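# Place the green block into the blue tray

## Task

Get the green block into the blue tray; the robot must not topple or finish leaning, and nothing may be knocked or moved out of the work area.

## Robot and tools

Robot: a Rainbow Robotics RB-Y1 in simulation. It has a wheeled base (two drive wheels, two rear casters, no sideways motion), a folding torso (leg with ankle, knee, hip), a head, and two seven-joint arms with parallel grippers. Each wrist carries a camera in a case that juts sideways and can collide with things. The base is 0.58 m wide, extends 0.10 m ahead of the drive axle and 0.57 m behind it, and sweeps a 0.58 m radius circle when spinning in place. Cameras: head_camera, left_wrist_camera, right_wrist_camera (or "all").

Frames (metres): the base frame sits on the floor midway between the drive wheels, x forward, y left, z up. The chest, left_hand and right_hand readings are in this frame. A hand point lies between the finger pads, 0.03 m back from the tips; fingers point along the hand's -z and close along its x. Reported hand positions can be off, more so at long reach or under load. base_odometry is the base frame as it was at the start, counted from wheel turns only (slip counts as travel); heading in rad, positive left.

Tool move: one action per call; with no action it just reports state and images. Forms of an action:
- "base": one object {"x_m_s", "turn_rad_s", "for_s"}: velocities held for for_s seconds then stopped; omitted ones are 0. x_m_s is forward speed (0.005 to 1.5 m/s either sign, or 0); turn_rad_s is leftward turn rate (0.02 to 1.509 rad/s either sign, or 0); for_s 0.1 to 5 s. Acceleration is about 0.4 m/s² (turns 0.5 rad/s²), so distance is about speed times for_s; the base may coast up to about 3 s after. Combined speed is capped at |x| + 0.27|turn| = 1.5.
- "joints": a single object of absolute joint targets keyed by name (radians, grippers in metres of clear opening), covering both arms, torso and head; only named joints move. Key ranges: torso_squat_rad 0 to 1.2 (larger lowers the chest), torso_shift_rad -0.3 to 0.6 (positive hips forward), torso_pitch_rad -0.2 to 1.4 (positive bows), torso_yaw_rad -1.5 to 1.5 (positive left; raise both arms outward 0.2 rad or more first). Shoulder_pitch ±2.356 (negative swings forward/up); left_shoulder_roll 0 to 3.141, right_shoulder_roll -3.141 to 0 (both lift outward); shoulder_yaw ±2.094; elbow -2.617 to 0.01 (negative bends); forearm_roll ±3.141; wrist_pitch -1.57 to 1.919; hand_roll ±2.705; gripper 0 to 0.1 m; head_pan_rad ±0.523 (positive left); head_tilt_rad -0.35 to 1.57 (positive down). Combined torso limits: squat+shift <= 1.52; squat-shift+pitch <= 1.57; shift+0.5pitch-0.4squat <= 0.7; shift+0.3pitch-0.5squat <= 0.39; breaking one gives off_target.
- "target": an absolute pose for one hand: side ("left"/"right"), x, y, z in metres in the base frame (-3 to 3), quat_wxyz as printed in the hand lines. It is solved once into joint angles, so the hand travels an arc; split long moves into steps. Cannot be combined with base or joints, and is refused while another move still runs.
- "min_time_s" (0.1 to 8): the shortest duration for arm, head and torso motions. "contact_limits": gripper current caps in mA (200 to 672.5, default 672.5), persisting until changed; lower softens the grip.
- "cameras" picks images; "blocking" false returns within about 0.5 s while motion continues.

wait(seconds 0 to 10, cameras) lets time pass and returns early once running moves settle. stop brakes all running motion. zoom_image(camera, region [x0,y0,x1,y1] pixels, up to 504 square) magnifies the latest image. finished_scene ends the attempt permanently; the block must stay in the tray afterward.

Results: "move" reads done or the worst status. Hand status is reached (within 10 mm, 2°), short (with the error) or refused (with a reason). Joint words: done, moving, off_target (may still push), stopped, not_followed (collision check withheld the arm), contact_stop (torso only), time_out, limit_stop_at_<name>, torque_fault, limit_stop_at_motor_heat. An unplanned stop or refusal cancels the rest of that reply's calls. on_its_own lists things the robot did unprompted. lidar_m gives 12 sector distances, starting straight ahead and going counter-clockwise, at 0.23 m height. motor_effort is wheel load in percent; above about 30 at rest suggests pushing on something. Joint torques, external torques and wrist force/torque are raw, offset and noisy.

Grasping: command an opening at least 0.005 m narrower than the block; the gripper then reports off_target or done, both fine.

Avoid: tipping (fast bending, stretched arms with load, sudden stops while driving forward, body catching on a table edge while the base drives under it); driving into furniture (the base does not stop, wheels may cut out); arms striking or squeezing each other, including fingers and camera cases (keep about 0.5 rad of outward shoulder roll); torque faults from pressing hard (limits 60.9 N m shoulders, 31.3 elbow, 21.7 wrist joints) which freeze everything for 10 s; overheating from holding stretched poses; dropping the block from height, slamming it, or shoving objects off the work area.

Each tool is called after "Emit:" as name([rows], argument=value, ...), one row to a line, values as JSON.

## Session

Emit:
move()

Scene clock: 0.00 s.
Joint torques (N m): no reading
External joint torques (N m): no reading
Wrist force (N): no reading
Wrist torque (N m): no reading
Wrist force, peak (N): no reading
base_odometry: x=+0.000 y=+0.000 heading=+0.000
lidar_m: 2.63 2.48 1.61 1.48 1.58 2.41 2.48 2.51 2.95 2.29 2.32 2.87
base_status: not commanded
joint_positions: torso_squat_rad=+0.350 torso_shift_rad=+0.000 torso_pitch_rad=+0.000 torso_yaw_rad=+0.000 left_shoulder_pitch_rad=-0.044 left_shoulder_roll_rad=+0.013 left_shoulder_yaw_rad=+0.015 left_elbow_rad=-0.286 left_forearm_roll_rad=+0.033 left_wrist_pitch_rad=-0.012 left_hand_roll_rad=-0.026 left_gripper_m=+0.100 right_shoulder_pitch_rad=-0.021 right_shoulder_roll_rad=-0.025 right_shoulder_yaw_rad=-0.028 right_elbow_rad=-0.274 right_forearm_roll_rad=+0.039 right_wrist_pitch_rad=-0.026 right_hand_roll_rad=+0.041 right_gripper_m=+0.100 head_pan_rad=+0.000 head_tilt_rad=+0.400
joint_status: not commanded
wheel_motors_off: 0
motor_effort: left_wheel=+1 right_wheel=+1
chest: x=-0.2280 y=-0.0003 z=+1.2475 quat_wxyz=(+1.000, +0.000, +0.000, +0.000) (m; base frame)
left_hand: x=-0.0559 y=+0.2293 z=+0.5834 quat_wxyz=(+0.986, +0.006, -0.169, +0.003) (m; base frame)
right_hand: x=-0.0748 y=-0.2412 z=+0.5795 quat_wxyz=(+0.987, -0.019, -0.158, +0.031) (m; base frame)
pictures: head_camera, left_wrist_camera, right_wrist_camera
Images, in order (width x height): head_camera 896x504, left_wrist_camera 644x364, right_wrist_camera 644x364.

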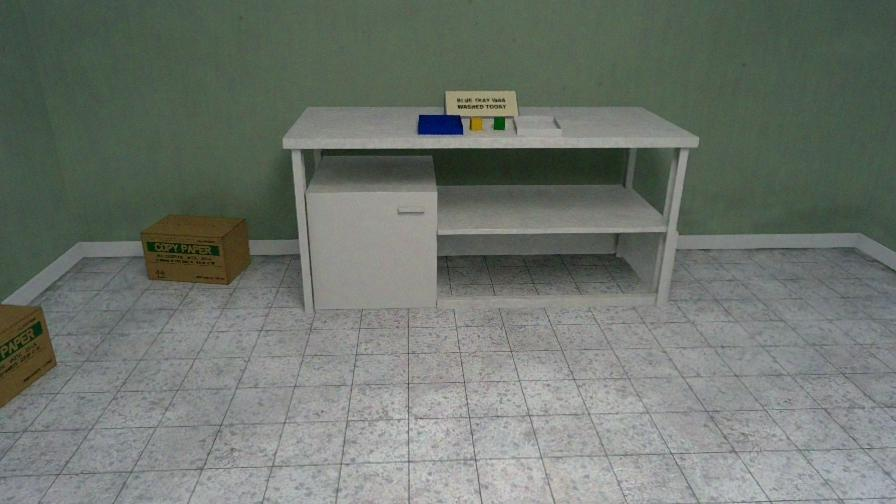

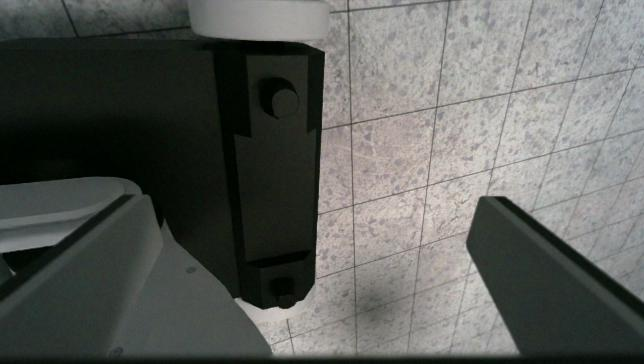

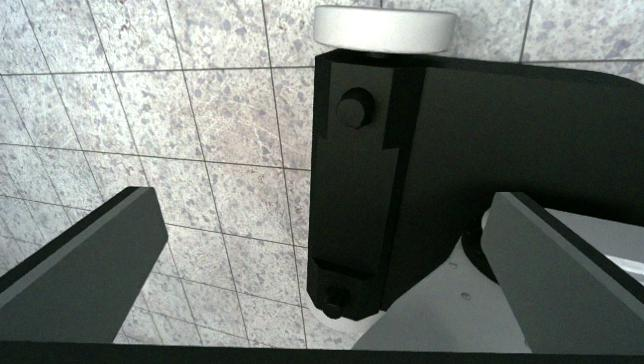

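Emit:
zoom_image(camera="head_camera", region=[400, 80, 580, 150])

Emit:
zoom_image(camera="head_camera", region=[270, 80, 720, 320])

Scaled by 2.800.

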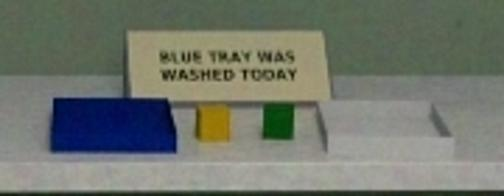

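Scaled by 1.120.

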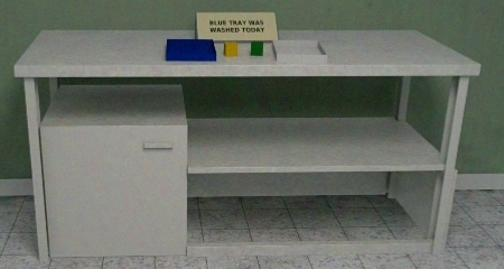

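Emit:
move(base={"x_m_s": 0.6, "for_s": 2.6}, joints={"head_tilt_rad": 0.55}, cameras=["head_camera"])

Scene clock: 38.33 s.
Joint torques (N m): left_arm=[-4.29 -0.18 -0.15 -1.66 0.05 -0.68 0.08] | right_arm=[-2.27 -0.81 -0.8 -2.09 -0.11 -0.66 -0.14]
External joint torques (N m): left_arm=[-0.01 -0.75 -0.19 0.66 0.04 0.08 0.1] | right_arm=[1.38 0.5 -0.73 -0.14 -0.18 0.03 -0.16]
Wrist force (N): left_arm=[-1.5 -8.7 -14.2] | right_arm=[-3.4 -1.3 -4.3]
Wrist torque (N m): left_arm=[1.41 0.50 0.31] | right_arm=[0.24 -0.32 0.00]
Wrist force, peak (N): left_arm=[-1.5 -9.2 -14.7] | right_arm=[-3.8 -1.9 -4.1]
move: done
base_odometry: x=+1.560 y=+0.000 heading=+0.000
lidar_m: 1.09 1.10 1.81 1.74 1.87 2.21 4.02 4.06 2.34 2.52 2.55 1.46
base_status: done (sent for 2.6 of 2.6 s)
joint_positions: torso_squat_rad=+0.350 torso_shift_rad=+0.000 torso_pitch_rad=+0.000 torso_yaw_rad=+0.000 left_shoulder_pitch_rad=-0.044 left_shoulder_roll_rad=+0.013 left_shoulder_yaw_rad=+0.015 left_elbow_rad=-0.286 left_forearm_roll_rad=+0.033 left_wrist_pitch_rad=-0.012 left_hand_roll_rad=-0.026 left_gripper_m=+0.100 right_shoulder_pitch_rad=-0.021 right_shoulder_roll_rad=-0.025 right_shoulder_yaw_rad=-0.028 right_elbow_rad=-0.274 right_forearm_roll_rad=+0.039 right_wrist_pitch_rad=-0.026 right_hand_roll_rad=+0.041 right_gripper_m=+0.100 head_pan_rad=+0.000 head_tilt_rad=+0.550
joint_status: all done
wheel_motors_off: 0
motor_effort: left_wheel=+1(25) right_wheel=-1(42)
chest: x=-0.2280 y=-0.0003 z=+1.2475 quat_wxyz=(+1.000, +0.000, +0.000, +0.000) (m; base frame)
left_hand: x=-0.0558 y=+0.2293 z=+0.5834 quat_wxyz=(+0.986, +0.006, -0.169, +0.003) (m; base frame)
right_hand: x=-0.0747 y=-0.2412 z=+0.5795 quat_wxyz=(+0.987, -0.019, -0.158, +0.031) (m; base frame)
pictures: head_camera
Images, in order (width x height): head_camera 896x504.

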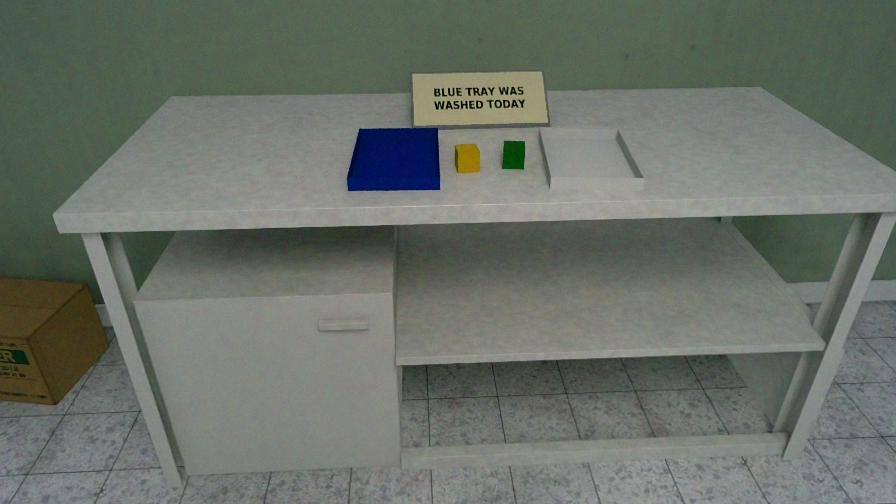

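Emit:
zoom_image(camera="head_camera", region=[320, 100, 680, 210])

Emit:
zoom_image(camera="head_camera", region=[330, 110, 480, 200])

Scaled by 1.400.

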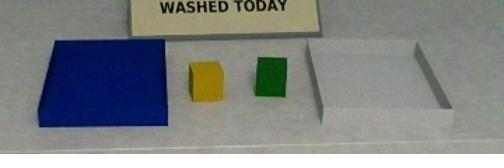

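Scaled by 3.360.

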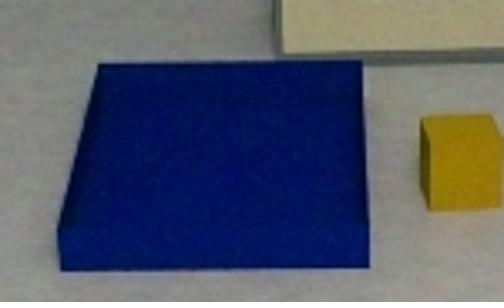

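Emit:
zoom_image(camera="head_camera", region=[340, 120, 450, 195])

Emit:
zoom_image(camera="head_camera", region=[445, 125, 555, 195])

Scaled by 4.582.

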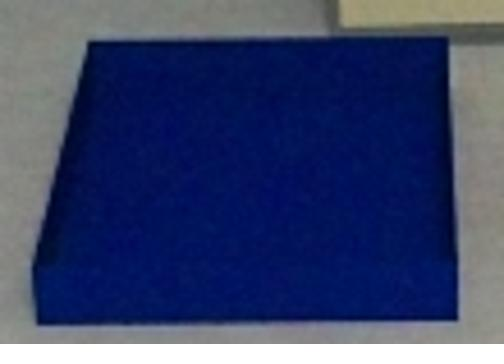

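Scaled by 4.582.

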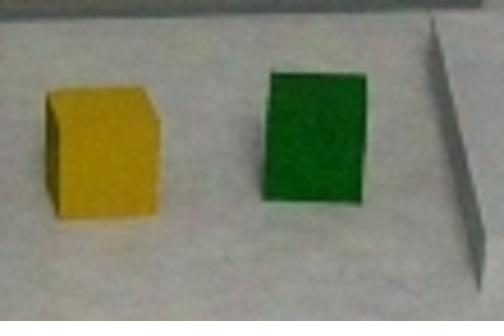

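Emit:
move(target={"side": "right", "x": 0.18, "y": -0.30, "z": 1.10, "quat_wxyz": [1, 0, 0, 0]}, min_time_s=2.0, cameras=["head_camera"])

Emit:
move(base={"turn_rad_s": 0.3, "for_s": 0.6}, cameras=["head_camera"])

Scene clock: 160.80 s.
Joint torques (N m): left_arm=[-3.51 -0.99 -0.03 -1.74 -0.02 -0.64 0.04] | right_arm=[-18.52 -11.17 -8.76 -3.86 0.27 -0.19 -0.12]
External joint torques (N m): left_arm=[0.78 -1.57 -0.07 0.59 -0.03 0.11 0.06] | right_arm=[0.66 0.92 0.49 -0.68 0.03 -0.15 -0.12]
Wrist force (N): left_arm=[-1.5 -8.9 -14.4] | right_arm=[-1.7 -1.3 -3.4]
Wrist torque (N m): left_arm=[1.42 0.50 0.30] | right_arm=[0.24 -0.25 0.03]
Wrist force, peak (N): left_arm=[-1.4 -9.0 -14.7] | right_arm=[-3.6 -2.0 -4.9]
move: done
base_odometry: x=+1.560 y=+0.000 heading=+0.000
lidar_m: 1.09 1.10 1.80 1.74 1.86 2.22 4.03 4.08 2.35 2.52 2.55 1.46
base_status: not commanded
joint_positions: torso_squat_rad=+0.350 torso_shift_rad=+0.000 torso_pitch_rad=+0.000 torso_yaw_rad=+0.000 left_shoulder_pitch_rad=-0.044 left_shoulder_roll_rad=+0.013 left_shoulder_yaw_rad=+0.015 left_elbow_rad=-0.286 left_forearm_roll_rad=+0.033 left_wrist_pitch_rad=-0.012 left_hand_roll_rad=-0.026 left_gripper_m=+0.100 right_shoulder_pitch_rad=-0.824 right_shoulder_roll_rad=-0.985 right_shoulder_yaw_rad=+0.452 right_elbow_rad=-1.602 right_forearm_roll_rad=-1.244 right_wrist_pitch_rad=+1.919 right_hand_roll_rad=-0.586 right_gripper_m=+0.100 head_pan_rad=+0.000 head_tilt_rad=+0.550
joint_status: all done
wheel_motors_off: 0
motor_effort: left_wheel=+1(3) right_wheel=+0(1)
chest: x=-0.2280 y=-0.0003 z=+1.2475 quat_wxyz=(+1.000, +0.000, +0.000, +0.000) (m; base frame)
left_hand: x=-0.0558 y=+0.2293 z=+0.5834 quat_wxyz=(+0.986, +0.006, -0.169, +0.003) (m; base frame)
right_hand: x=+0.1800 y=-0.3003 z=+1.1003 quat_wxyz=(+1.000, +0.000, -0.002, -0.001) (m; base frame)
right_hand_status: reached (checked arc, planned for 2.0 s): 0 mm and 0.2 deg off.
pictures: head_camera
Images, in order (width x height): head_camera 896x504.

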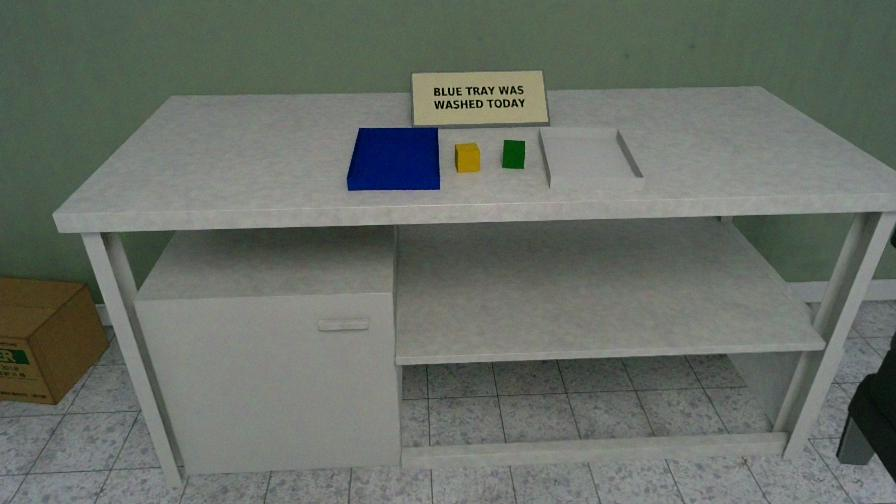

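Scene clock: 162.83 s.
Joint torques (N m): left_arm=[-3.96 -0.35 0.02 -1.91 -0.09 -0.63 0.02] | right_arm=[-18.49 -11.09 -8.84 -3.87 0.24 -0.13 -0.09]
External joint torques (N m): left_arm=[0.33 -0.93 -0.02 0.41 -0.1 0.12 0.04] | right_arm=[0.69 1 0.41 -0.7 0.01 -0.1 -0.09]
Wrist force (N): left_arm=[-1.6 -9.0 -14.2] | right_arm=[-1.5 -1.0 -4.3]
Wrist torque (N m): left_arm=[1.45 0.49 0.33] | right_arm=[0.18 -0.21 0.05]
Wrist force, peak (N): left_arm=[-1.4 -9.1 -14.7] | right_arm=[-1.2 -1.5 -5.1]
move: done
base_odometry: x=+1.560 y=+0.000 heading=+0.179
lidar_m: 1.08 1.15 1.74 1.75 1.86 2.65 4.02 3.41 2.34 2.52 1.46 1.58
base_status: done (sent for 0.6 of 0.6 s)
joint_positions: torso_squat_rad=+0.350 torso_shift_rad=+0.000 torso_pitch_rad=+0.000 torso_yaw_rad=+0.000 left_shoulder_pitch_rad=-0.044 left_shoulder_roll_rad=+0.013 left_shoulder_yaw_rad=+0.015 left_elbow_rad=-0.286 left_forearm_roll_rad=+0.033 left_wrist_pitch_rad=-0.012 left_hand_roll_rad=-0.026 left_gripper_m=+0.100 right_shoulder_pitch_rad=-0.824 right_shoulder_roll_rad=-0.985 right_shoulder_yaw_rad=+0.452 right_elbow_rad=-1.602 right_forearm_roll_rad=-1.244 right_wrist_pitch_rad=+1.919 right_hand_roll_rad=-0.586 right_gripper_m=+0.100 head_pan_rad=+0.000 head_tilt_rad=+0.550
joint_status: not commanded
wheel_motors_off: 0
motor_effort: left_wheel=-13(40) right_wheel=-3(28)
chest: x=-0.2280 y=-0.0003 z=+1.2475 quat_wxyz=(+1.000, +0.000, +0.000, +0.000) (m; base frame)
left_hand: x=-0.0558 y=+0.2293 z=+0.5834 quat_wxyz=(+0.986, +0.006, -0.169, +0.003) (m; base frame)
right_hand: x=+0.1800 y=-0.3003 z=+1.1003 quat_wxyz=(+1.000, +0.000, -0.002, -0.001) (m; base frame)
pictures: head_camera
Images, in order (width x height): head_camera 896x504.

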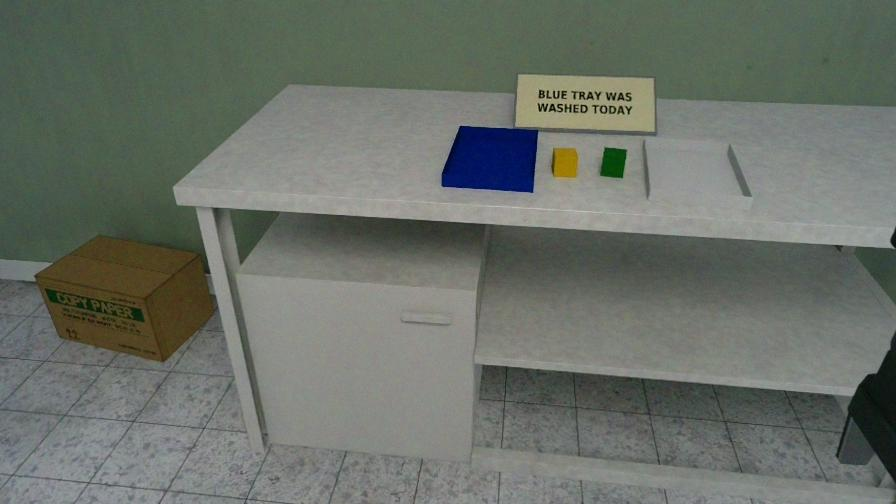

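Emit:
move(base={"x_m_s": 0.4, "for_s": 1.6}, joints={"head_tilt_rad": 0.75}, cameras=["head_camera", "right_wrist_camera"])

Scene clock: 179.97 s.
Joint torques (N m): left_arm=[-4.39 -0.56 0.41 -1.71 0.09 -0.58 0.05] | right_arm=[-18.43 -11.02 -8.77 -3.76 0.16 -0.07 -0.03]
External joint torques (N m): left_arm=[-0.1 -1.13 0.37 0.61 0.09 0.18 0.07] | right_arm=[0.76 1.06 0.48 -0.59 -0.08 -0.04 -0.03]
Wrist force (N): left_arm=[-1.5 -9.0 -14.4] | right_arm=[-1.2 -1.6 -4.7]
Wrist torque (N m): left_arm=[1.44 0.50 0.31] | right_arm=[0.25 -0.15 0.04]
Wrist force, peak (N): left_arm=[-1.5 -9.3 -14.7] | right_arm=[-1.0 -2.1 -5.0]
move: done
base_odometry: x=+2.190 y=+0.114 heading=+0.180
lidar_m: 0.45 0.47 0.69 1.60 2.15 2.65 4.65 2.89 2.62 2.55 1.13 1.12
base_status: done (sent for 1.6 of 1.6 s)
joint_positions: torso_squat_rad=+0.350 torso_shift_rad=+0.000 torso_pitch_rad=+0.000 torso_yaw_rad=+0.000 left_shoulder_pitch_rad=-0.044 left_shoulder_roll_rad=+0.013 left_shoulder_yaw_rad=+0.015 left_elbow_rad=-0.286 left_forearm_roll_rad=+0.033 left_wrist_pitch_rad=-0.012 left_hand_roll_rad=-0.026 left_gripper_m=+0.100 right_shoulder_pitch_rad=-0.824 right_shoulder_roll_rad=-0.985 right_shoulder_yaw_rad=+0.452 right_elbow_rad=-1.602 right_forearm_roll_rad=-1.244 right_wrist_pitch_rad=+1.919 right_hand_roll_rad=-0.586 right_gripper_m=+0.100 head_pan_rad=+0.000 head_tilt_rad=+0.750
joint_status: all done
wheel_motors_off: 0
motor_effort: left_wheel=+7(34) right_wheel=-6(29)
chest: x=-0.2280 y=-0.0003 z=+1.2475 quat_wxyz=(+1.000, +0.000, +0.000, +0.000) (m; base frame)
left_hand: x=-0.0558 y=+0.2293 z=+0.5834 quat_wxyz=(+0.986, +0.006, -0.169, +0.003) (m; base frame)
right_hand: x=+0.1800 y=-0.3003 z=+1.1003 quat_wxyz=(+1.000, +0.000, -0.002, -0.001) (m; base frame)
pictures: head_camera, right_wrist_camera
Images, in order (width x height): head_camera 896x504, right_wrist_camera 644x364.

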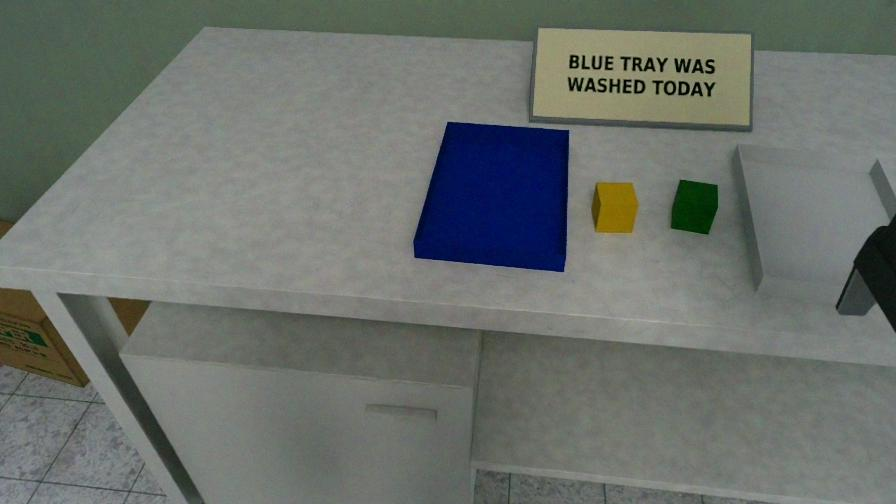

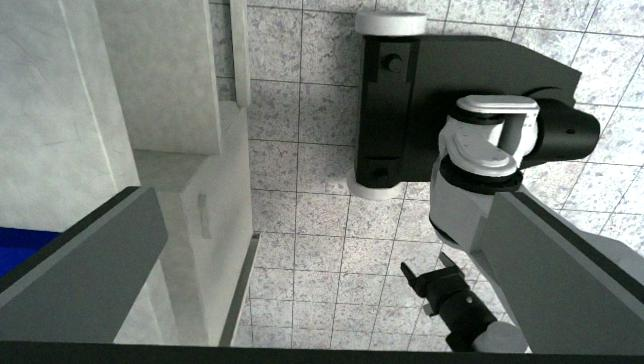

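Emit:
move(base={"x_m_s": 0.25, "for_s": 0.8})

Emit:
move(base={"turn_rad_s": -0.25, "for_s": 0.5}, joints={"head_tilt_rad": 0.9}, cameras=["head_camera", "right_wrist_camera"])

Scene clock: 211.03 s.
Joint torques (N m): left_arm=[-4.22 -0.3 -0.01 -1.94 -0.1 -0.6 0.14] | right_arm=[-18.46 -11.02 -9.03 -3.89 0.14 -0.06 -0.01]
External joint torques (N m): left_arm=[0.07 -0.87 -0.04 0.38 -0.11 0.15 0.16] | right_arm=[0.72 1.07 0.22 -0.72 -0.1 -0.03 -0.01]
Wrist force (N): left_arm=[-1.6 -8.9 -14.3] | right_arm=[-1.4 -1.6 -3.6]
Wrist torque (N m): left_arm=[1.42 0.48 0.29] | right_arm=[0.27 -0.18 0.00]
Wrist force, peak (N): left_arm=[-1.5 -9.0 -14.7] | right_arm=[-0.9 -2.2 -4.9]
move: done
base_odometry: x=+2.387 y=+0.150 heading=+0.181
lidar_m: 0.25 0.26 0.38 1.61 1.77 2.80 4.86 2.91 2.63 1.08 1.15 0.91
base_status: done (sent for 0.8 of 0.8 s)
joint_positions: torso_squat_rad=+0.350 torso_shift_rad=+0.000 torso_pitch_rad=+0.000 torso_yaw_rad=+0.000 left_shoulder_pitch_rad=-0.044 left_shoulder_roll_rad=+0.013 left_shoulder_yaw_rad=+0.015 left_elbow_rad=-0.286 left_forearm_roll_rad=+0.033 left_wrist_pitch_rad=-0.012 left_hand_roll_rad=-0.026 left_gripper_m=+0.100 right_shoulder_pitch_rad=-0.824 right_shoulder_roll_rad=-0.985 right_shoulder_yaw_rad=+0.452 right_elbow_rad=-1.602 right_forearm_roll_rad=-1.244 right_wrist_pitch_rad=+1.919 right_hand_roll_rad=-0.586 right_gripper_m=+0.100 head_pan_rad=+0.000 head_tilt_rad=+0.750
joint_status: not commanded
wheel_motors_off: 0
motor_effort: left_wheel=+7(30) right_wheel=-8(17)
chest: x=-0.2280 y=-0.0003 z=+1.2475 quat_wxyz=(+1.000, +0.000, +0.000, +0.000) (m; base frame)
left_hand: x=-0.0558 y=+0.2293 z=+0.5834 quat_wxyz=(+0.986, +0.006, -0.169, +0.003) (m; base frame)
right_hand: x=+0.1800 y=-0.3003 z=+1.1003 quat_wxyz=(+1.000, +0.000, -0.002, -0.001) (m; base frame)
pictures: none

Scene clock: 212.43 s.
Joint torques (N m): left_arm=[-4.27 -0.09 -0.05 -1.68 -0.06 -0.53 0.02] | right_arm=[-18.22 -11.04 -9.06 -3.81 0.11 -0.09 -0.17]
External joint torques (N m): left_arm=[0.02 -0.66 -0.09 0.64 -0.06 0.23 0.04] | right_arm=[0.96 1.05 0.19 -0.64 -0.13 -0.06 -0.17]
Wrist force (N): left_arm=[-1.4 -9.2 -14.2] | right_arm=[-1.3 -1.7 -3.9]
Wrist torque (N m): left_arm=[1.45 0.52 0.31] | right_arm=[0.27 -0.19 0.03]
Wrist force, peak (N): left_arm=[-1.5 -9.3 -14.6] | right_arm=[-1.0 -1.7 -5.0]
move: done
base_odometry: x=+2.387 y=+0.150 heading=+0.057
lidar_m: 0.26 0.25 0.33 1.60 1.66 2.33 4.85 3.95 2.72 2.59 1.08 0.96
base_status: done (sent for 0.5 of 0.5 s)
joint_positions: torso_squat_rad=+0.350 torso_shift_rad=+0.000 torso_pitch_rad=+0.000 torso_yaw_rad=+0.000 left_shoulder_pitch_rad=-0.044 left_shoulder_roll_rad=+0.013 left_shoulder_yaw_rad=+0.015 left_elbow_rad=-0.286 left_forearm_roll_rad=+0.033 left_wrist_pitch_rad=-0.012 left_hand_roll_rad=-0.026 left_gripper_m=+0.100 right_shoulder_pitch_rad=-0.824 right_shoulder_roll_rad=-0.985 right_shoulder_yaw_rad=+0.452 right_elbow_rad=-1.602 right_forearm_roll_rad=-1.244 right_wrist_pitch_rad=+1.919 right_hand_roll_rad=-0.586 right_gripper_m=+0.100 head_pan_rad=+0.000 head_tilt_rad=+0.900
joint_status: all done
wheel_motors_off: 0
motor_effort: left_wheel=+0(27) right_wheel=-15(30)
chest: x=-0.2280 y=-0.0003 z=+1.2475 quat_wxyz=(+1.000, +0.000, +0.000, +0.000) (m; base frame)
left_hand: x=-0.0558 y=+0.2293 z=+0.5834 quat_wxyz=(+0.986, +0.006, -0.169, +0.003) (m; base frame)
right_hand: x=+0.1800 y=-0.3003 z=+1.1003 quat_wxyz=(+1.000, +0.000, -0.002, -0.001) (m; base frame)
pictures: head_camera, right_wrist_camera
Images, in order (width x height): head_camera 896x504, right_wrist_camera 644x364.

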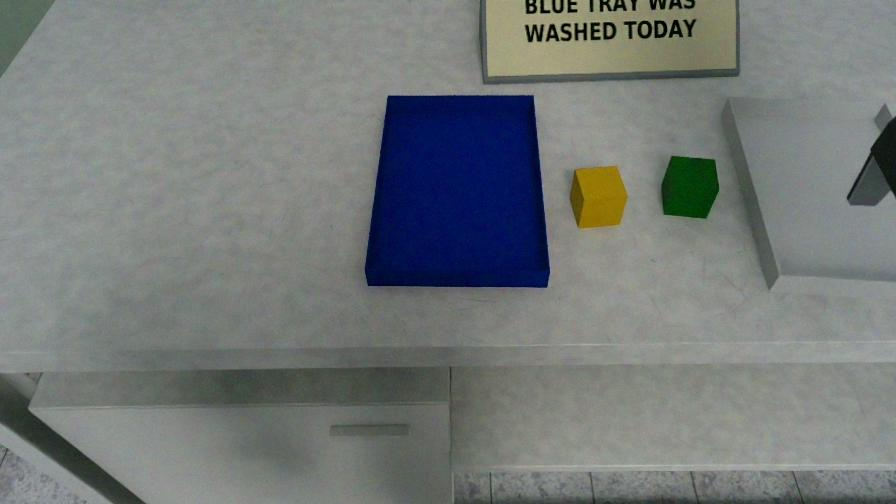

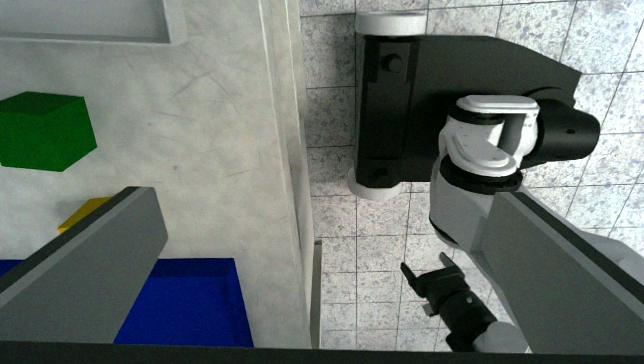

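Emit:
move(target={"side": "right", "x": 0.10, "y": -0.32, "z": 1.20, "quat_wxyz": [0.9847, 0, -0.1741, 0]}, min_time_s=1.5)

Emit:
move(joints={"torso_shift_rad": 0.2, "torso_pitch_rad": 0.35, "head_tilt_rad": 0.8}, min_time_s=3.0, cameras=["head_camera", "right_wrist_camera"])

Scene clock: 257.93 s.
Joint torques (N m): left_arm=[-4.51 -0.22 -0.17 -1.93 -0.02 -0.61 -0.1] | right_arm=[-8.9 -12.71 -10.97 0.68 0.62 -0.49 -0.12]
External joint torques (N m): left_arm=[-0.22 -0.79 -0.21 0.4 -0.03 0.15 -0.09] | right_arm=[2.06 0.99 -1.63 -0.75 -0.12 -0.03 -0.14]
Wrist force (N): left_arm=[-1.6 -8.9 -14.5] | right_arm=[-3.2 -1.2 -3.7]
Wrist torque (N m): left_arm=[1.43 0.50 0.31] | right_arm=[0.20 -0.27 0.03]
Wrist force, peak (N): left_arm=[-1.7 -9.2 -14.8] | right_arm=[-3.7 -1.8 -3.9]
move: done
base_odometry: x=+2.387 y=+0.150 heading=+0.057
lidar_m: 0.25 0.25 0.34 1.60 1.66 2.33 4.86 3.94 2.72 2.59 1.08 0.96
base_status: not commanded
joint_positions: torso_squat_rad=+0.350 torso_shift_rad=+0.000 torso_pitch_rad=+0.000 torso_yaw_rad=+0.000 left_shoulder_pitch_rad=-0.044 left_shoulder_roll_rad=+0.013 left_shoulder_yaw_rad=+0.015 left_elbow_rad=-0.286 left_forearm_roll_rad=+0.033 left_wrist_pitch_rad=-0.012 left_hand_roll_rad=-0.026 left_gripper_m=+0.100 right_shoulder_pitch_rad=-0.450 right_shoulder_roll_rad=-1.517 right_shoulder_yaw_rad=+0.039 right_elbow_rad=-2.261 right_forearm_roll_rad=-1.534 right_wrist_pitch_rad=+1.658 right_hand_roll_rad=-0.841 right_gripper_m=+0.100 head_pan_rad=+0.000 head_tilt_rad=+0.900
joint_status: all done
wheel_motors_off: 0
motor_effort: left_wheel=-1(3) right_wheel=-16(17)
chest: x=-0.2280 y=-0.0003 z=+1.2475 quat_wxyz=(+1.000, +0.000, +0.000, +0.000) (m; base frame)
left_hand: x=-0.0558 y=+0.2293 z=+0.5834 quat_wxyz=(+0.986, +0.006, -0.169, +0.003) (m; base frame)
right_hand: x=+0.1003 y=-0.3197 z=+1.2006 quat_wxyz=(+0.985, -0.005, -0.171, +0.000) (m; base frame)
right_hand_status: reached (checked arc, planned for 1.5 s): 1 mm and 0.6 deg off.
pictures: none

Scene clock: 261.23 s.
Joint torques (N m): left_arm=[5.31 -0.39 0.06 1.47 0.03 0.12 -0.03] | right_arm=[-7.32 -13.68 -10.85 -1 0.23 0.09 -0.18]
External joint torques (N m): left_arm=[0.17 -0.79 -0.02 0.08 0.03 0.21 -0.03] | right_arm=[1.91 1.12 -1.47 -0.57 -0.02 0.08 -0.18]
Wrist force (N): left_arm=[0.6 -8.8 -14.5] | right_arm=[-1.0 -1.8 -4.3]
Wrist torque (N m): left_arm=[1.42 0.64 0.30] | right_arm=[0.29 -0.16 0.04]
Wrist force, peak (N): left_arm=[0.4 -9.2 -15.0] | right_arm=[-2.9 -1.5 -4.3]
move: done
base_odometry: x=+2.387 y=+0.150 heading=+0.057
lidar_m: 0.25 0.25 0.33 1.61 1.67 2.33 4.86 3.95 2.71 2.59 1.09 0.95
base_status: not commanded
joint_positions: torso_squat_rad=+0.350 torso_shift_rad=+0.200 torso_pitch_rad=+0.350 torso_yaw_rad=+0.000 left_shoulder_pitch_rad=-0.044 left_shoulder_roll_rad=+0.013 left_shoulder_yaw_rad=+0.015 left_elbow_rad=-0.286 left_forearm_roll_rad=+0.033 left_wrist_pitch_rad=-0.012 left_hand_roll_rad=-0.026 left_gripper_m=+0.100 right_shoulder_pitch_rad=-0.450 right_shoulder_roll_rad=-1.517 right_shoulder_yaw_rad=+0.039 right_elbow_rad=-2.261 right_forearm_roll_rad=-1.534 right_wrist_pitch_rad=+1.658 right_hand_roll_rad=-0.841 right_gripper_m=+0.100 head_pan_rad=+0.000 head_tilt_rad=+0.800
joint_status: all done
wheel_motors_off: 0
motor_effort: left_wheel=+2(5) right_wheel=-15(17)
chest: x=+0.0087 y=-0.0003 z=+1.2156 quat_wxyz=(+0.985, +0.000, +0.174, +0.000) (m; base frame)
left_hand: x=-0.0573 y=+0.2293 z=+0.5328 quat_wxyz=(+1.000, +0.006, +0.005, +0.002) (m; base frame)
right_hand: x=+0.3010 y=-0.3197 z=+1.0590 quat_wxyz=(+1.000, -0.005, +0.003, +0.001) (m; base frame)
pictures: head_camera, right_wrist_camera
Images, in order (width x height): head_camera 896x504, right_wrist_camera 644x364.

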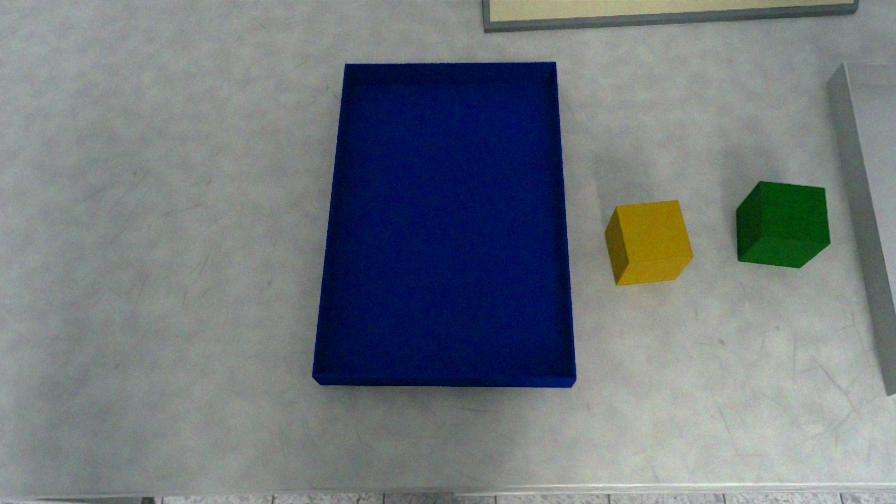

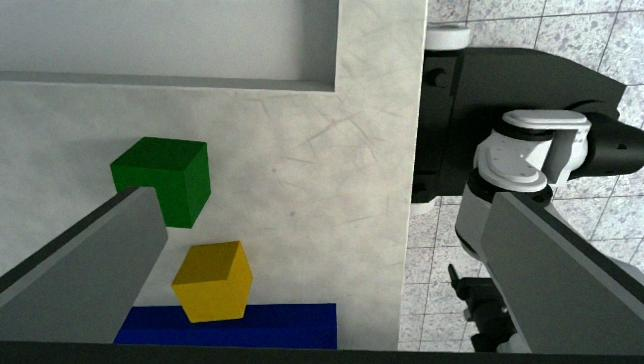

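Emit:
zoom_image(camera="right_wrist_camera", region=[90, 120, 270, 240])

Emit:
zoom_image(camera="head_camera", region=[560, 150, 896, 330])

Scaled by 2.800 from the camera's 644x364 image, which has a finer 828x468 frame.

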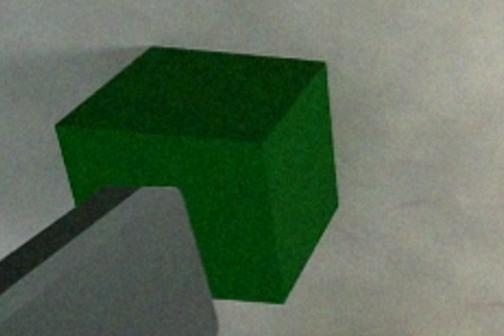

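Scaled by 1.500.

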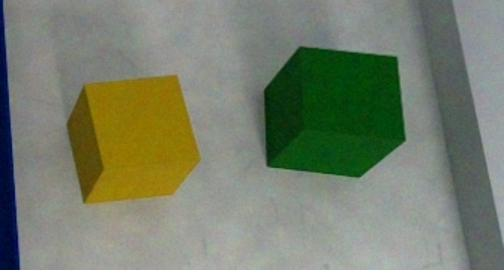

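Emit:
move(target={"side": "right", "x": 0.42, "y": -0.262, "z": 1.03, "quat_wxyz": [0.99894, 0, 0, -0.046]}, min_time_s=1.5, cameras=["head_camera", "right_wrist_camera"])

Scene clock: 314.53 s.
Joint torques (N m): left_arm=[5.33 -0.39 -0.26 1.27 0.05 0.05 -0.01] | right_arm=[-17.59 -11.18 -9.74 -2.46 0.01 0.2 -0.36]
External joint torques (N m): left_arm=[0.18 -0.79 -0.34 -0.12 0.05 0.13 -0.01] | right_arm=[-0.42 1.3 0.07 0.34 -0.22 0.22 -0.36]
Wrist force (N): left_arm=[0.3 -9.5 -14.5] | right_arm=[-1.0 -1.6 -4.1]
Wrist torque (N m): left_arm=[1.48 0.59 0.31] | right_arm=[0.25 -0.12 0.00]
Wrist force, peak (N): left_arm=[0.7 -9.4 -14.9] | right_arm=[-0.8 -2.1 -4.8]
move: done
base_odometry: x=+2.387 y=+0.150 heading=+0.057
lidar_m: 0.25 0.25 0.34 1.60 1.67 2.33 4.86 3.95 2.71 2.58 1.08 0.96
base_status: not commanded
joint_positions: torso_squat_rad=+0.350 torso_shift_rad=+0.200 torso_pitch_rad=+0.350 torso_yaw_rad=+0.000 left_shoulder_pitch_rad=-0.044 left_shoulder_roll_rad=+0.013 left_shoulder_yaw_rad=+0.015 left_elbow_rad=-0.286 left_forearm_roll_rad=+0.033 left_wrist_pitch_rad=-0.012 left_hand_roll_rad=-0.026 left_gripper_m=+0.100 right_shoulder_pitch_rad=-1.059 right_shoulder_roll_rad=-1.098 right_shoulder_yaw_rad=+0.497 right_elbow_rad=-1.764 right_forearm_roll_rad=-1.281 right_wrist_pitch_rad=+1.807 right_hand_roll_rad=-0.856 right_gripper_m=+0.100 head_pan_rad=+0.000 head_tilt_rad=+0.800
joint_status: all done
wheel_motors_off: 0
motor_effort: left_wheel=+0(4) right_wheel=-15(17)
chest: x=+0.0087 y=-0.0003 z=+1.2156 quat_wxyz=(+0.985, +0.000, +0.174, +0.000) (m; base frame)
left_hand: x=-0.0573 y=+0.2293 z=+0.5328 quat_wxyz=(+1.000, +0.006, +0.005, +0.002) (m; base frame)
right_hand: x=+0.4196 y=-0.2619 z=+1.0303 quat_wxyz=(+0.999, +0.000, -0.001, -0.046) (m; base frame)
right_hand_status: reached (checked arc, planned for 1.5 s): 0 mm and 0.2 deg off.
pictures: head_camera, right_wrist_camera
Images, in order (width x height): head_camera 896x504, right_wrist_camera 644x364.

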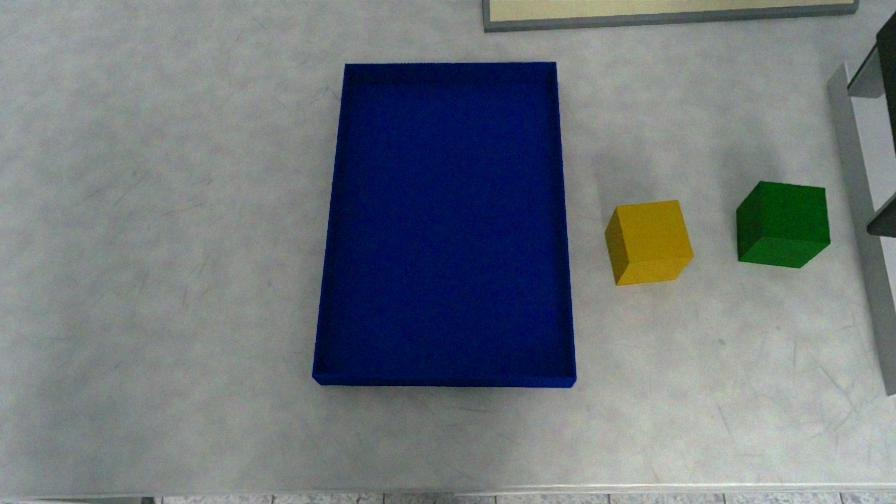

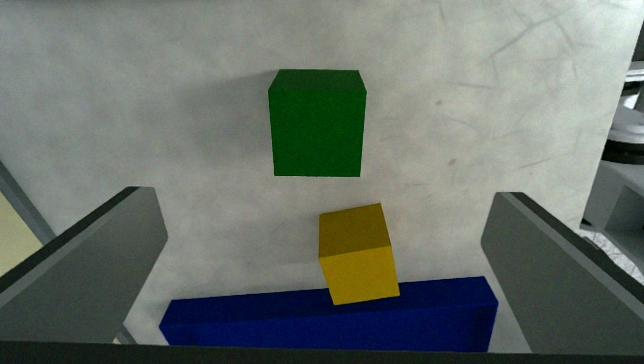

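Emit:
zoom_image(camera="right_wrist_camera", region=[240, 50, 420, 190])

Scaled by 2.800 from the camera's 644x364 image, which has a finer 828x468 frame.

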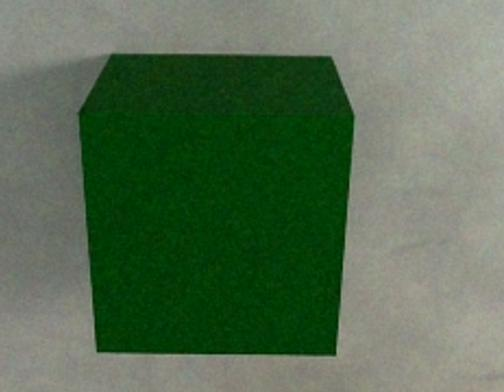

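Emit:
move(target={"side": "right", "x": 0.4225, "y": -0.2565, "z": 0.955, "quat_wxyz": [0.99875, 0, 0, -0.05]}, min_time_s=1.2, cameras=["head_camera", "right_wrist_camera"])

Scene clock: 339.00 s.
Joint torques (N m): left_arm=[5.31 -0.12 -0.58 1.55 -0.11 -0.06 0.09] | right_arm=[-14.73 -10.07 -8.73 -3.49 0.28 -0.12 0.03]
External joint torques (N m): left_arm=[0.17 -0.52 -0.66 0.16 -0.11 0.02 0.09] | right_arm=[2.39 2.14 0.82 0.27 0.04 -0.1 0.03]
Wrist force (N): left_arm=[0.5 -9.0 -14.3] | right_arm=[-0.3 -2.0 -3.9]
Wrist torque (N m): left_arm=[1.42 0.63 0.32] | right_arm=[0.26 -0.05 -0.02]
Wrist force, peak (N): left_arm=[0.6 -9.2 -14.9] | right_arm=[-1.2 -1.8 -5.2]
move: done
base_odometry: x=+2.387 y=+0.150 heading=+0.057
lidar_m: 0.25 0.25 0.33 1.60 1.66 2.33 4.86 3.95 2.72 2.58 1.08 0.96
base_status: not commanded
joint_positions: torso_squat_rad=+0.350 torso_shift_rad=+0.200 torso_pitch_rad=+0.350 torso_yaw_rad=+0.000 left_shoulder_pitch_rad=-0.044 left_shoulder_roll_rad=+0.013 left_shoulder_yaw_rad=+0.015 left_elbow_rad=-0.286 left_forearm_roll_rad=+0.033 left_wrist_pitch_rad=-0.012 left_hand_roll_rad=-0.026 left_gripper_m=+0.100 right_shoulder_pitch_rad=-0.971 right_shoulder_roll_rad=-1.008 right_shoulder_yaw_rad=+0.583 right_elbow_rad=-1.677 right_forearm_roll_rad=-1.142 right_wrist_pitch_rad=+1.659 right_hand_roll_rad=-0.816 right_gripper_m=+0.100 head_pan_rad=+0.000 head_tilt_rad=+0.800
joint_status: all done
wheel_motors_off: 0
motor_effort: left_wheel=-1(4) right_wheel=-16(17)
chest: x=+0.0087 y=-0.0003 z=+1.2156 quat_wxyz=(+0.985, +0.000, +0.174, +0.000) (m; base frame)
left_hand: x=-0.0573 y=+0.2293 z=+0.5328 quat_wxyz=(+1.000, +0.006, +0.005, +0.002) (m; base frame)
right_hand: x=+0.4227 y=-0.2565 z=+0.9553 quat_wxyz=(+0.999, +0.000, +0.000, -0.050) (m; base frame)
right_hand_status: reached (checked arc, planned for 1.2 s): 0 mm and 0.1 deg off.
pictures: head_camera, right_wrist_camera
Images, in order (width x height): head_camera 896x504, right_wrist_camera 644x364.

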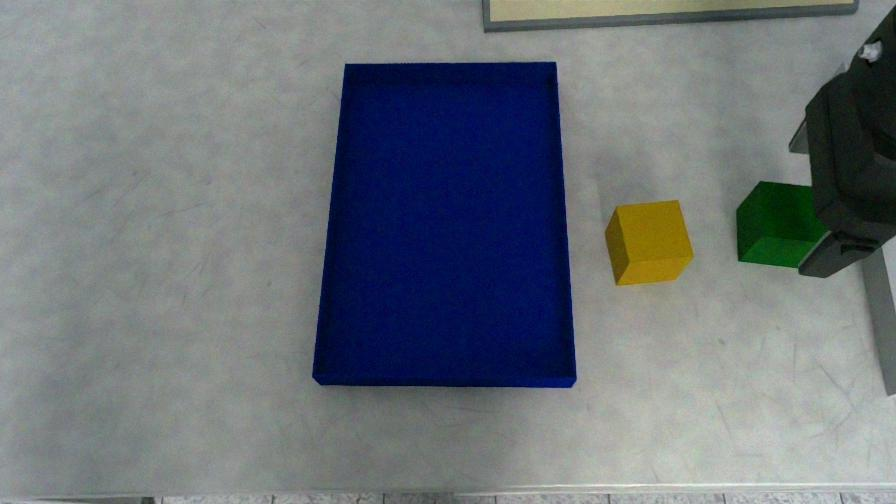

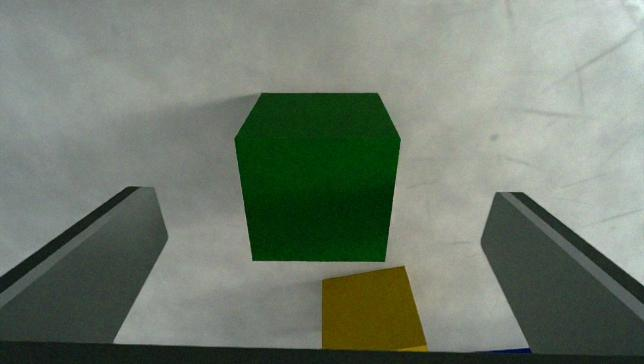

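Emit:
move(target={"side": "right", "x": 0.4235, "y": -0.2545, "z": 0.908, "quat_wxyz": [0.99875, 0, 0, -0.05]}, min_time_s=1.2, cameras=["head_camera", "right_wrist_camera"])

Scene clock: 351.70 s.
Joint torques (N m): left_arm=[5.41 -0.8 -0.06 1.34 -0.06 0.13 -0.03] | right_arm=[-14.67 -9.92 -8.49 -3.97 0.26 -0.18 -0.05]
External joint torques (N m): left_arm=[0.26 -1.2 -0.15 -0.04 -0.06 0.22 -0.03] | right_arm=[2.39 1.98 0.67 0.26 0.01 -0.16 -0.05]
Wrist force (N): left_arm=[0.7 -9.2 -14.6] | right_arm=[-1.2 -1.8 -3.9]
Wrist torque (N m): left_arm=[1.47 0.65 0.30] | right_arm=[0.25 -0.18 -0.07]
Wrist force, peak (N): left_arm=[0.7 -9.2 -15.1] | right_arm=[-1.4 -2.1 -4.9]
move: done
base_odometry: x=+2.387 y=+0.150 heading=+0.057
lidar_m: 0.25 0.25 0.34 1.61 1.66 2.33 4.86 3.95 2.72 2.59 1.08 0.96
base_status: not commanded
joint_positions: torso_squat_rad=+0.350 torso_shift_rad=+0.200 torso_pitch_rad=+0.350 torso_yaw_rad=+0.000 left_shoulder_pitch_rad=-0.044 left_shoulder_roll_rad=+0.013 left_shoulder_yaw_rad=+0.015 left_elbow_rad=-0.286 left_forearm_roll_rad=+0.033 left_wrist_pitch_rad=-0.012 left_hand_roll_rad=-0.026 left_gripper_m=+0.100 right_shoulder_pitch_rad=-0.929 right_shoulder_roll_rad=-0.945 right_shoulder_yaw_rad=+0.633 right_elbow_rad=-1.590 right_forearm_roll_rad=-1.064 right_wrist_pitch_rad=+1.560 right_hand_roll_rad=-0.777 right_gripper_m=+0.100 head_pan_rad=+0.000 head_tilt_rad=+0.800
joint_status: all done
wheel_motors_off: 0
motor_effort: left_wheel=+0(4) right_wheel=-15(17)
chest: x=+0.0087 y=-0.0003 z=+1.2156 quat_wxyz=(+0.985, +0.000, +0.174, +0.000) (m; base frame)
left_hand: x=-0.0573 y=+0.2293 z=+0.5328 quat_wxyz=(+1.000, +0.006, +0.005, +0.002) (m; base frame)
right_hand: x=+0.4235 y=-0.2545 z=+0.9085 quat_wxyz=(+0.999, +0.000, -0.001, -0.050) (m; base frame)
right_hand_status: reached (checked arc, planned for 1.2 s): 1 mm and 0.1 deg off.
pictures: head_camera, right_wrist_camera
Images, in order (width x height): head_camera 896x504, right_wrist_camera 644x364.

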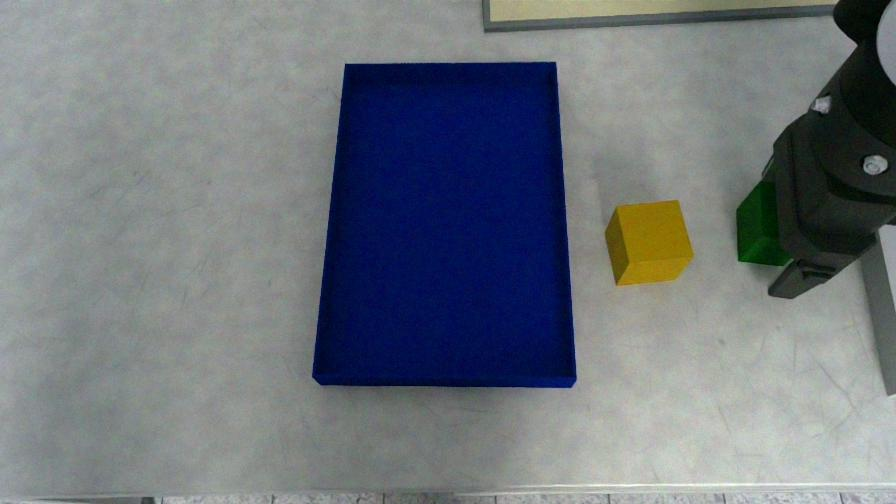

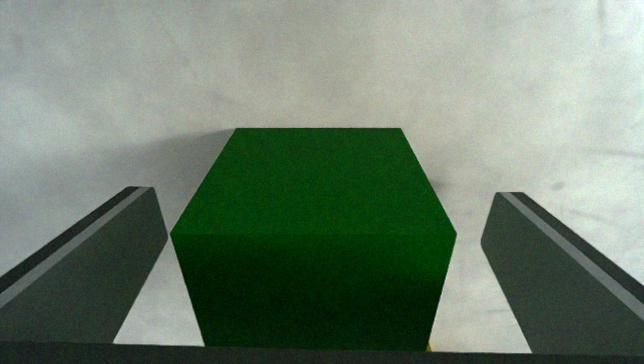

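Emit:
move(joints={"right_gripper_m": 0.04}, cameras=["right_wrist_camera"])

Scene clock: 358.63 s.
Joint torques (N m): left_arm=[5.3 -0.36 -0.48 1.63 -0.08 0 0.04] | right_arm=[-14.68 -10.05 -8.7 -3.88 0.19 -0.04 0.02]
External joint torques (N m): left_arm=[0.16 -0.76 -0.56 0.24 -0.08 0.09 0.04] | right_arm=[2.37 1.86 0.47 0.35 -0.05 -0.03 0.02]
Wrist force (N): left_arm=[0.7 -9.2 -14.6] | right_arm=[-0.5 -1.6 -3.7]
Wrist torque (N m): left_arm=[1.46 0.64 0.30] | right_arm=[0.23 -0.08 -0.07]
Wrist force, peak (N): left_arm=[0.5 -9.3 -15.0] | right_arm=[-1.5 -2.3 -4.4]
move: off_target
base_odometry: x=+2.387 y=+0.150 heading=+0.057
lidar_m: 0.25 0.25 0.33 1.61 1.67 2.32 4.86 3.94 2.72 2.58 1.08 0.95
base_status: not commanded
joint_positions: torso_squat_rad=+0.350 torso_shift_rad=+0.200 torso_pitch_rad=+0.350 torso_yaw_rad=+0.000 left_shoulder_pitch_rad=-0.044 left_shoulder_roll_rad=+0.013 left_shoulder_yaw_rad=+0.015 left_elbow_rad=-0.286 left_forearm_roll_rad=+0.033 left_wrist_pitch_rad=-0.012 left_hand_roll_rad=-0.026 left_gripper_m=+0.100 right_shoulder_pitch_rad=-0.929 right_shoulder_roll_rad=-0.945 right_shoulder_yaw_rad=+0.633 right_elbow_rad=-1.590 right_forearm_roll_rad=-1.064 right_wrist_pitch_rad=+1.560 right_hand_roll_rad=-0.777 right_gripper_m=+0.049 head_pan_rad=+0.000 head_tilt_rad=+0.800
joint_status: right_gripper_m off_target (ended at +0.049, target +0.040)
wheel_motors_off: 0
motor_effort: left_wheel=+3(5) right_wheel=-16(17)
chest: x=+0.0087 y=-0.0003 z=+1.2156 quat_wxyz=(+0.985, +0.000, +0.174, +0.000) (m; base frame)
left_hand: x=-0.0573 y=+0.2293 z=+0.5328 quat_wxyz=(+1.000, +0.006, +0.005, +0.002) (m; base frame)
right_hand: x=+0.4235 y=-0.2545 z=+0.9085 quat_wxyz=(+0.999, +0.000, -0.001, -0.050) (m; base frame)
pictures: right_wrist_camera
Images, in order (width x height): right_wrist_camera 644x364.

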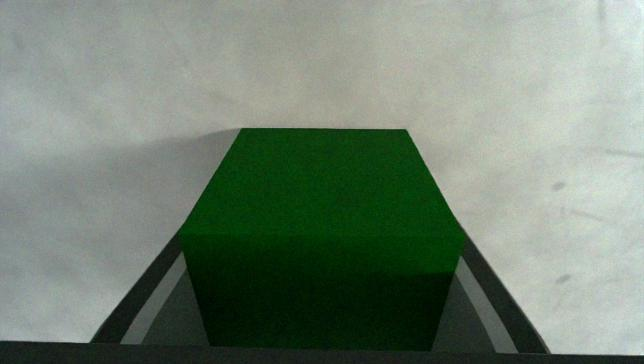

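Emit:
move(target={"side": "right", "x": 0.4235, "y": -0.2545, "z": 1.02, "quat_wxyz": [0.99875, 0, 0, -0.05]}, min_time_s=1.5, cameras=["head_camera", "right_wrist_camera"])

Scene clock: 438.37 s.
Joint torques (N m): left_arm=[5.31 -0.26 -0.03 1.48 -0.12 0.05 -0.01] | right_arm=[-18.15 -12.01 -11.95 -4.38 0.02 0.22 -0.32]
External joint torques (N m): left_arm=[0.17 -0.66 -0.12 0.1 -0.13 0.14 -0.01] | right_arm=[-0.63 0.18 -2.22 -1.34 -0.21 0.23 -0.32]
Wrist force (N): left_arm=[0.6 -9.1 -14.6] | right_arm=[-0.9 -1.7 -5.2]
Wrist torque (N m): left_arm=[1.45 0.63 0.28] | right_arm=[0.28 -0.12 0.03]
Wrist force, peak (N): left_arm=[0.8 -9.1 -15.1] | right_arm=[-0.8 -2.2 -5.6]
move: done
base_odometry: x=+2.387 y=+0.150 heading=+0.057
lidar_m: 0.25 0.25 0.33 1.61 1.67 2.33 4.85 3.95 2.72 2.58 1.09 0.96
base_status: not commanded
joint_positions: torso_squat_rad=+0.350 torso_shift_rad=+0.200 torso_pitch_rad=+0.350 torso_yaw_rad=+0.000 left_shoulder_pitch_rad=-0.044 left_shoulder_roll_rad=+0.013 left_shoulder_yaw_rad=+0.015 left_elbow_rad=-0.286 left_forearm_roll_rad=+0.033 left_wrist_pitch_rad=-0.012 left_hand_roll_rad=-0.026 left_gripper_m=+0.100 right_shoulder_pitch_rad=-1.065 right_shoulder_roll_rad=-1.062 right_shoulder_yaw_rad=+0.518 right_elbow_rad=-1.738 right_forearm_roll_rad=-1.250 right_wrist_pitch_rad=+1.799 right_hand_roll_rad=-0.863 right_gripper_m=+0.049 head_pan_rad=+0.000 head_tilt_rad=+0.800
joint_status: all done
wheel_motors_off: 0
motor_effort: left_wheel=+3(4) right_wheel=-16(17)
chest: x=+0.0087 y=-0.0003 z=+1.2156 quat_wxyz=(+0.985, +0.000, +0.174, +0.000) (m; base frame)
left_hand: x=-0.0573 y=+0.2293 z=+0.5328 quat_wxyz=(+1.000, +0.006, +0.005, +0.002) (m; base frame)
right_hand: x=+0.4235 y=-0.2546 z=+1.0197 quat_wxyz=(+0.999, +0.000, +0.000, -0.050) (m; base frame)
right_hand_status: reached (checked arc, planned for 1.5 s): 0 mm and 0.0 deg off.
pictures: head_camera, right_wrist_camera
Images, in order (width x height): head_camera 896x504, right_wrist_camera 644x364.

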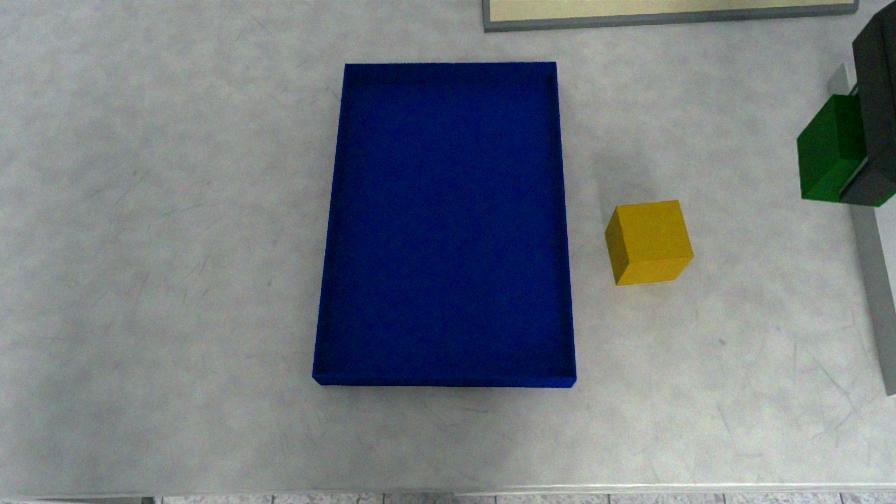

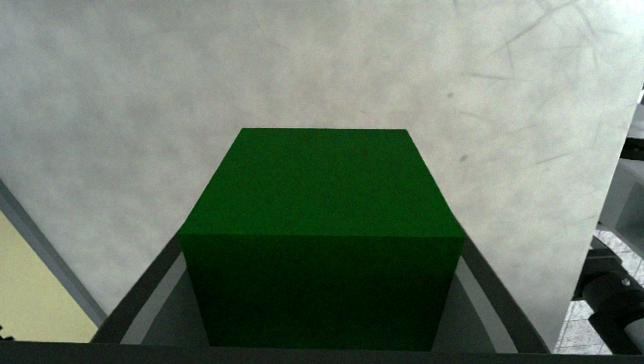

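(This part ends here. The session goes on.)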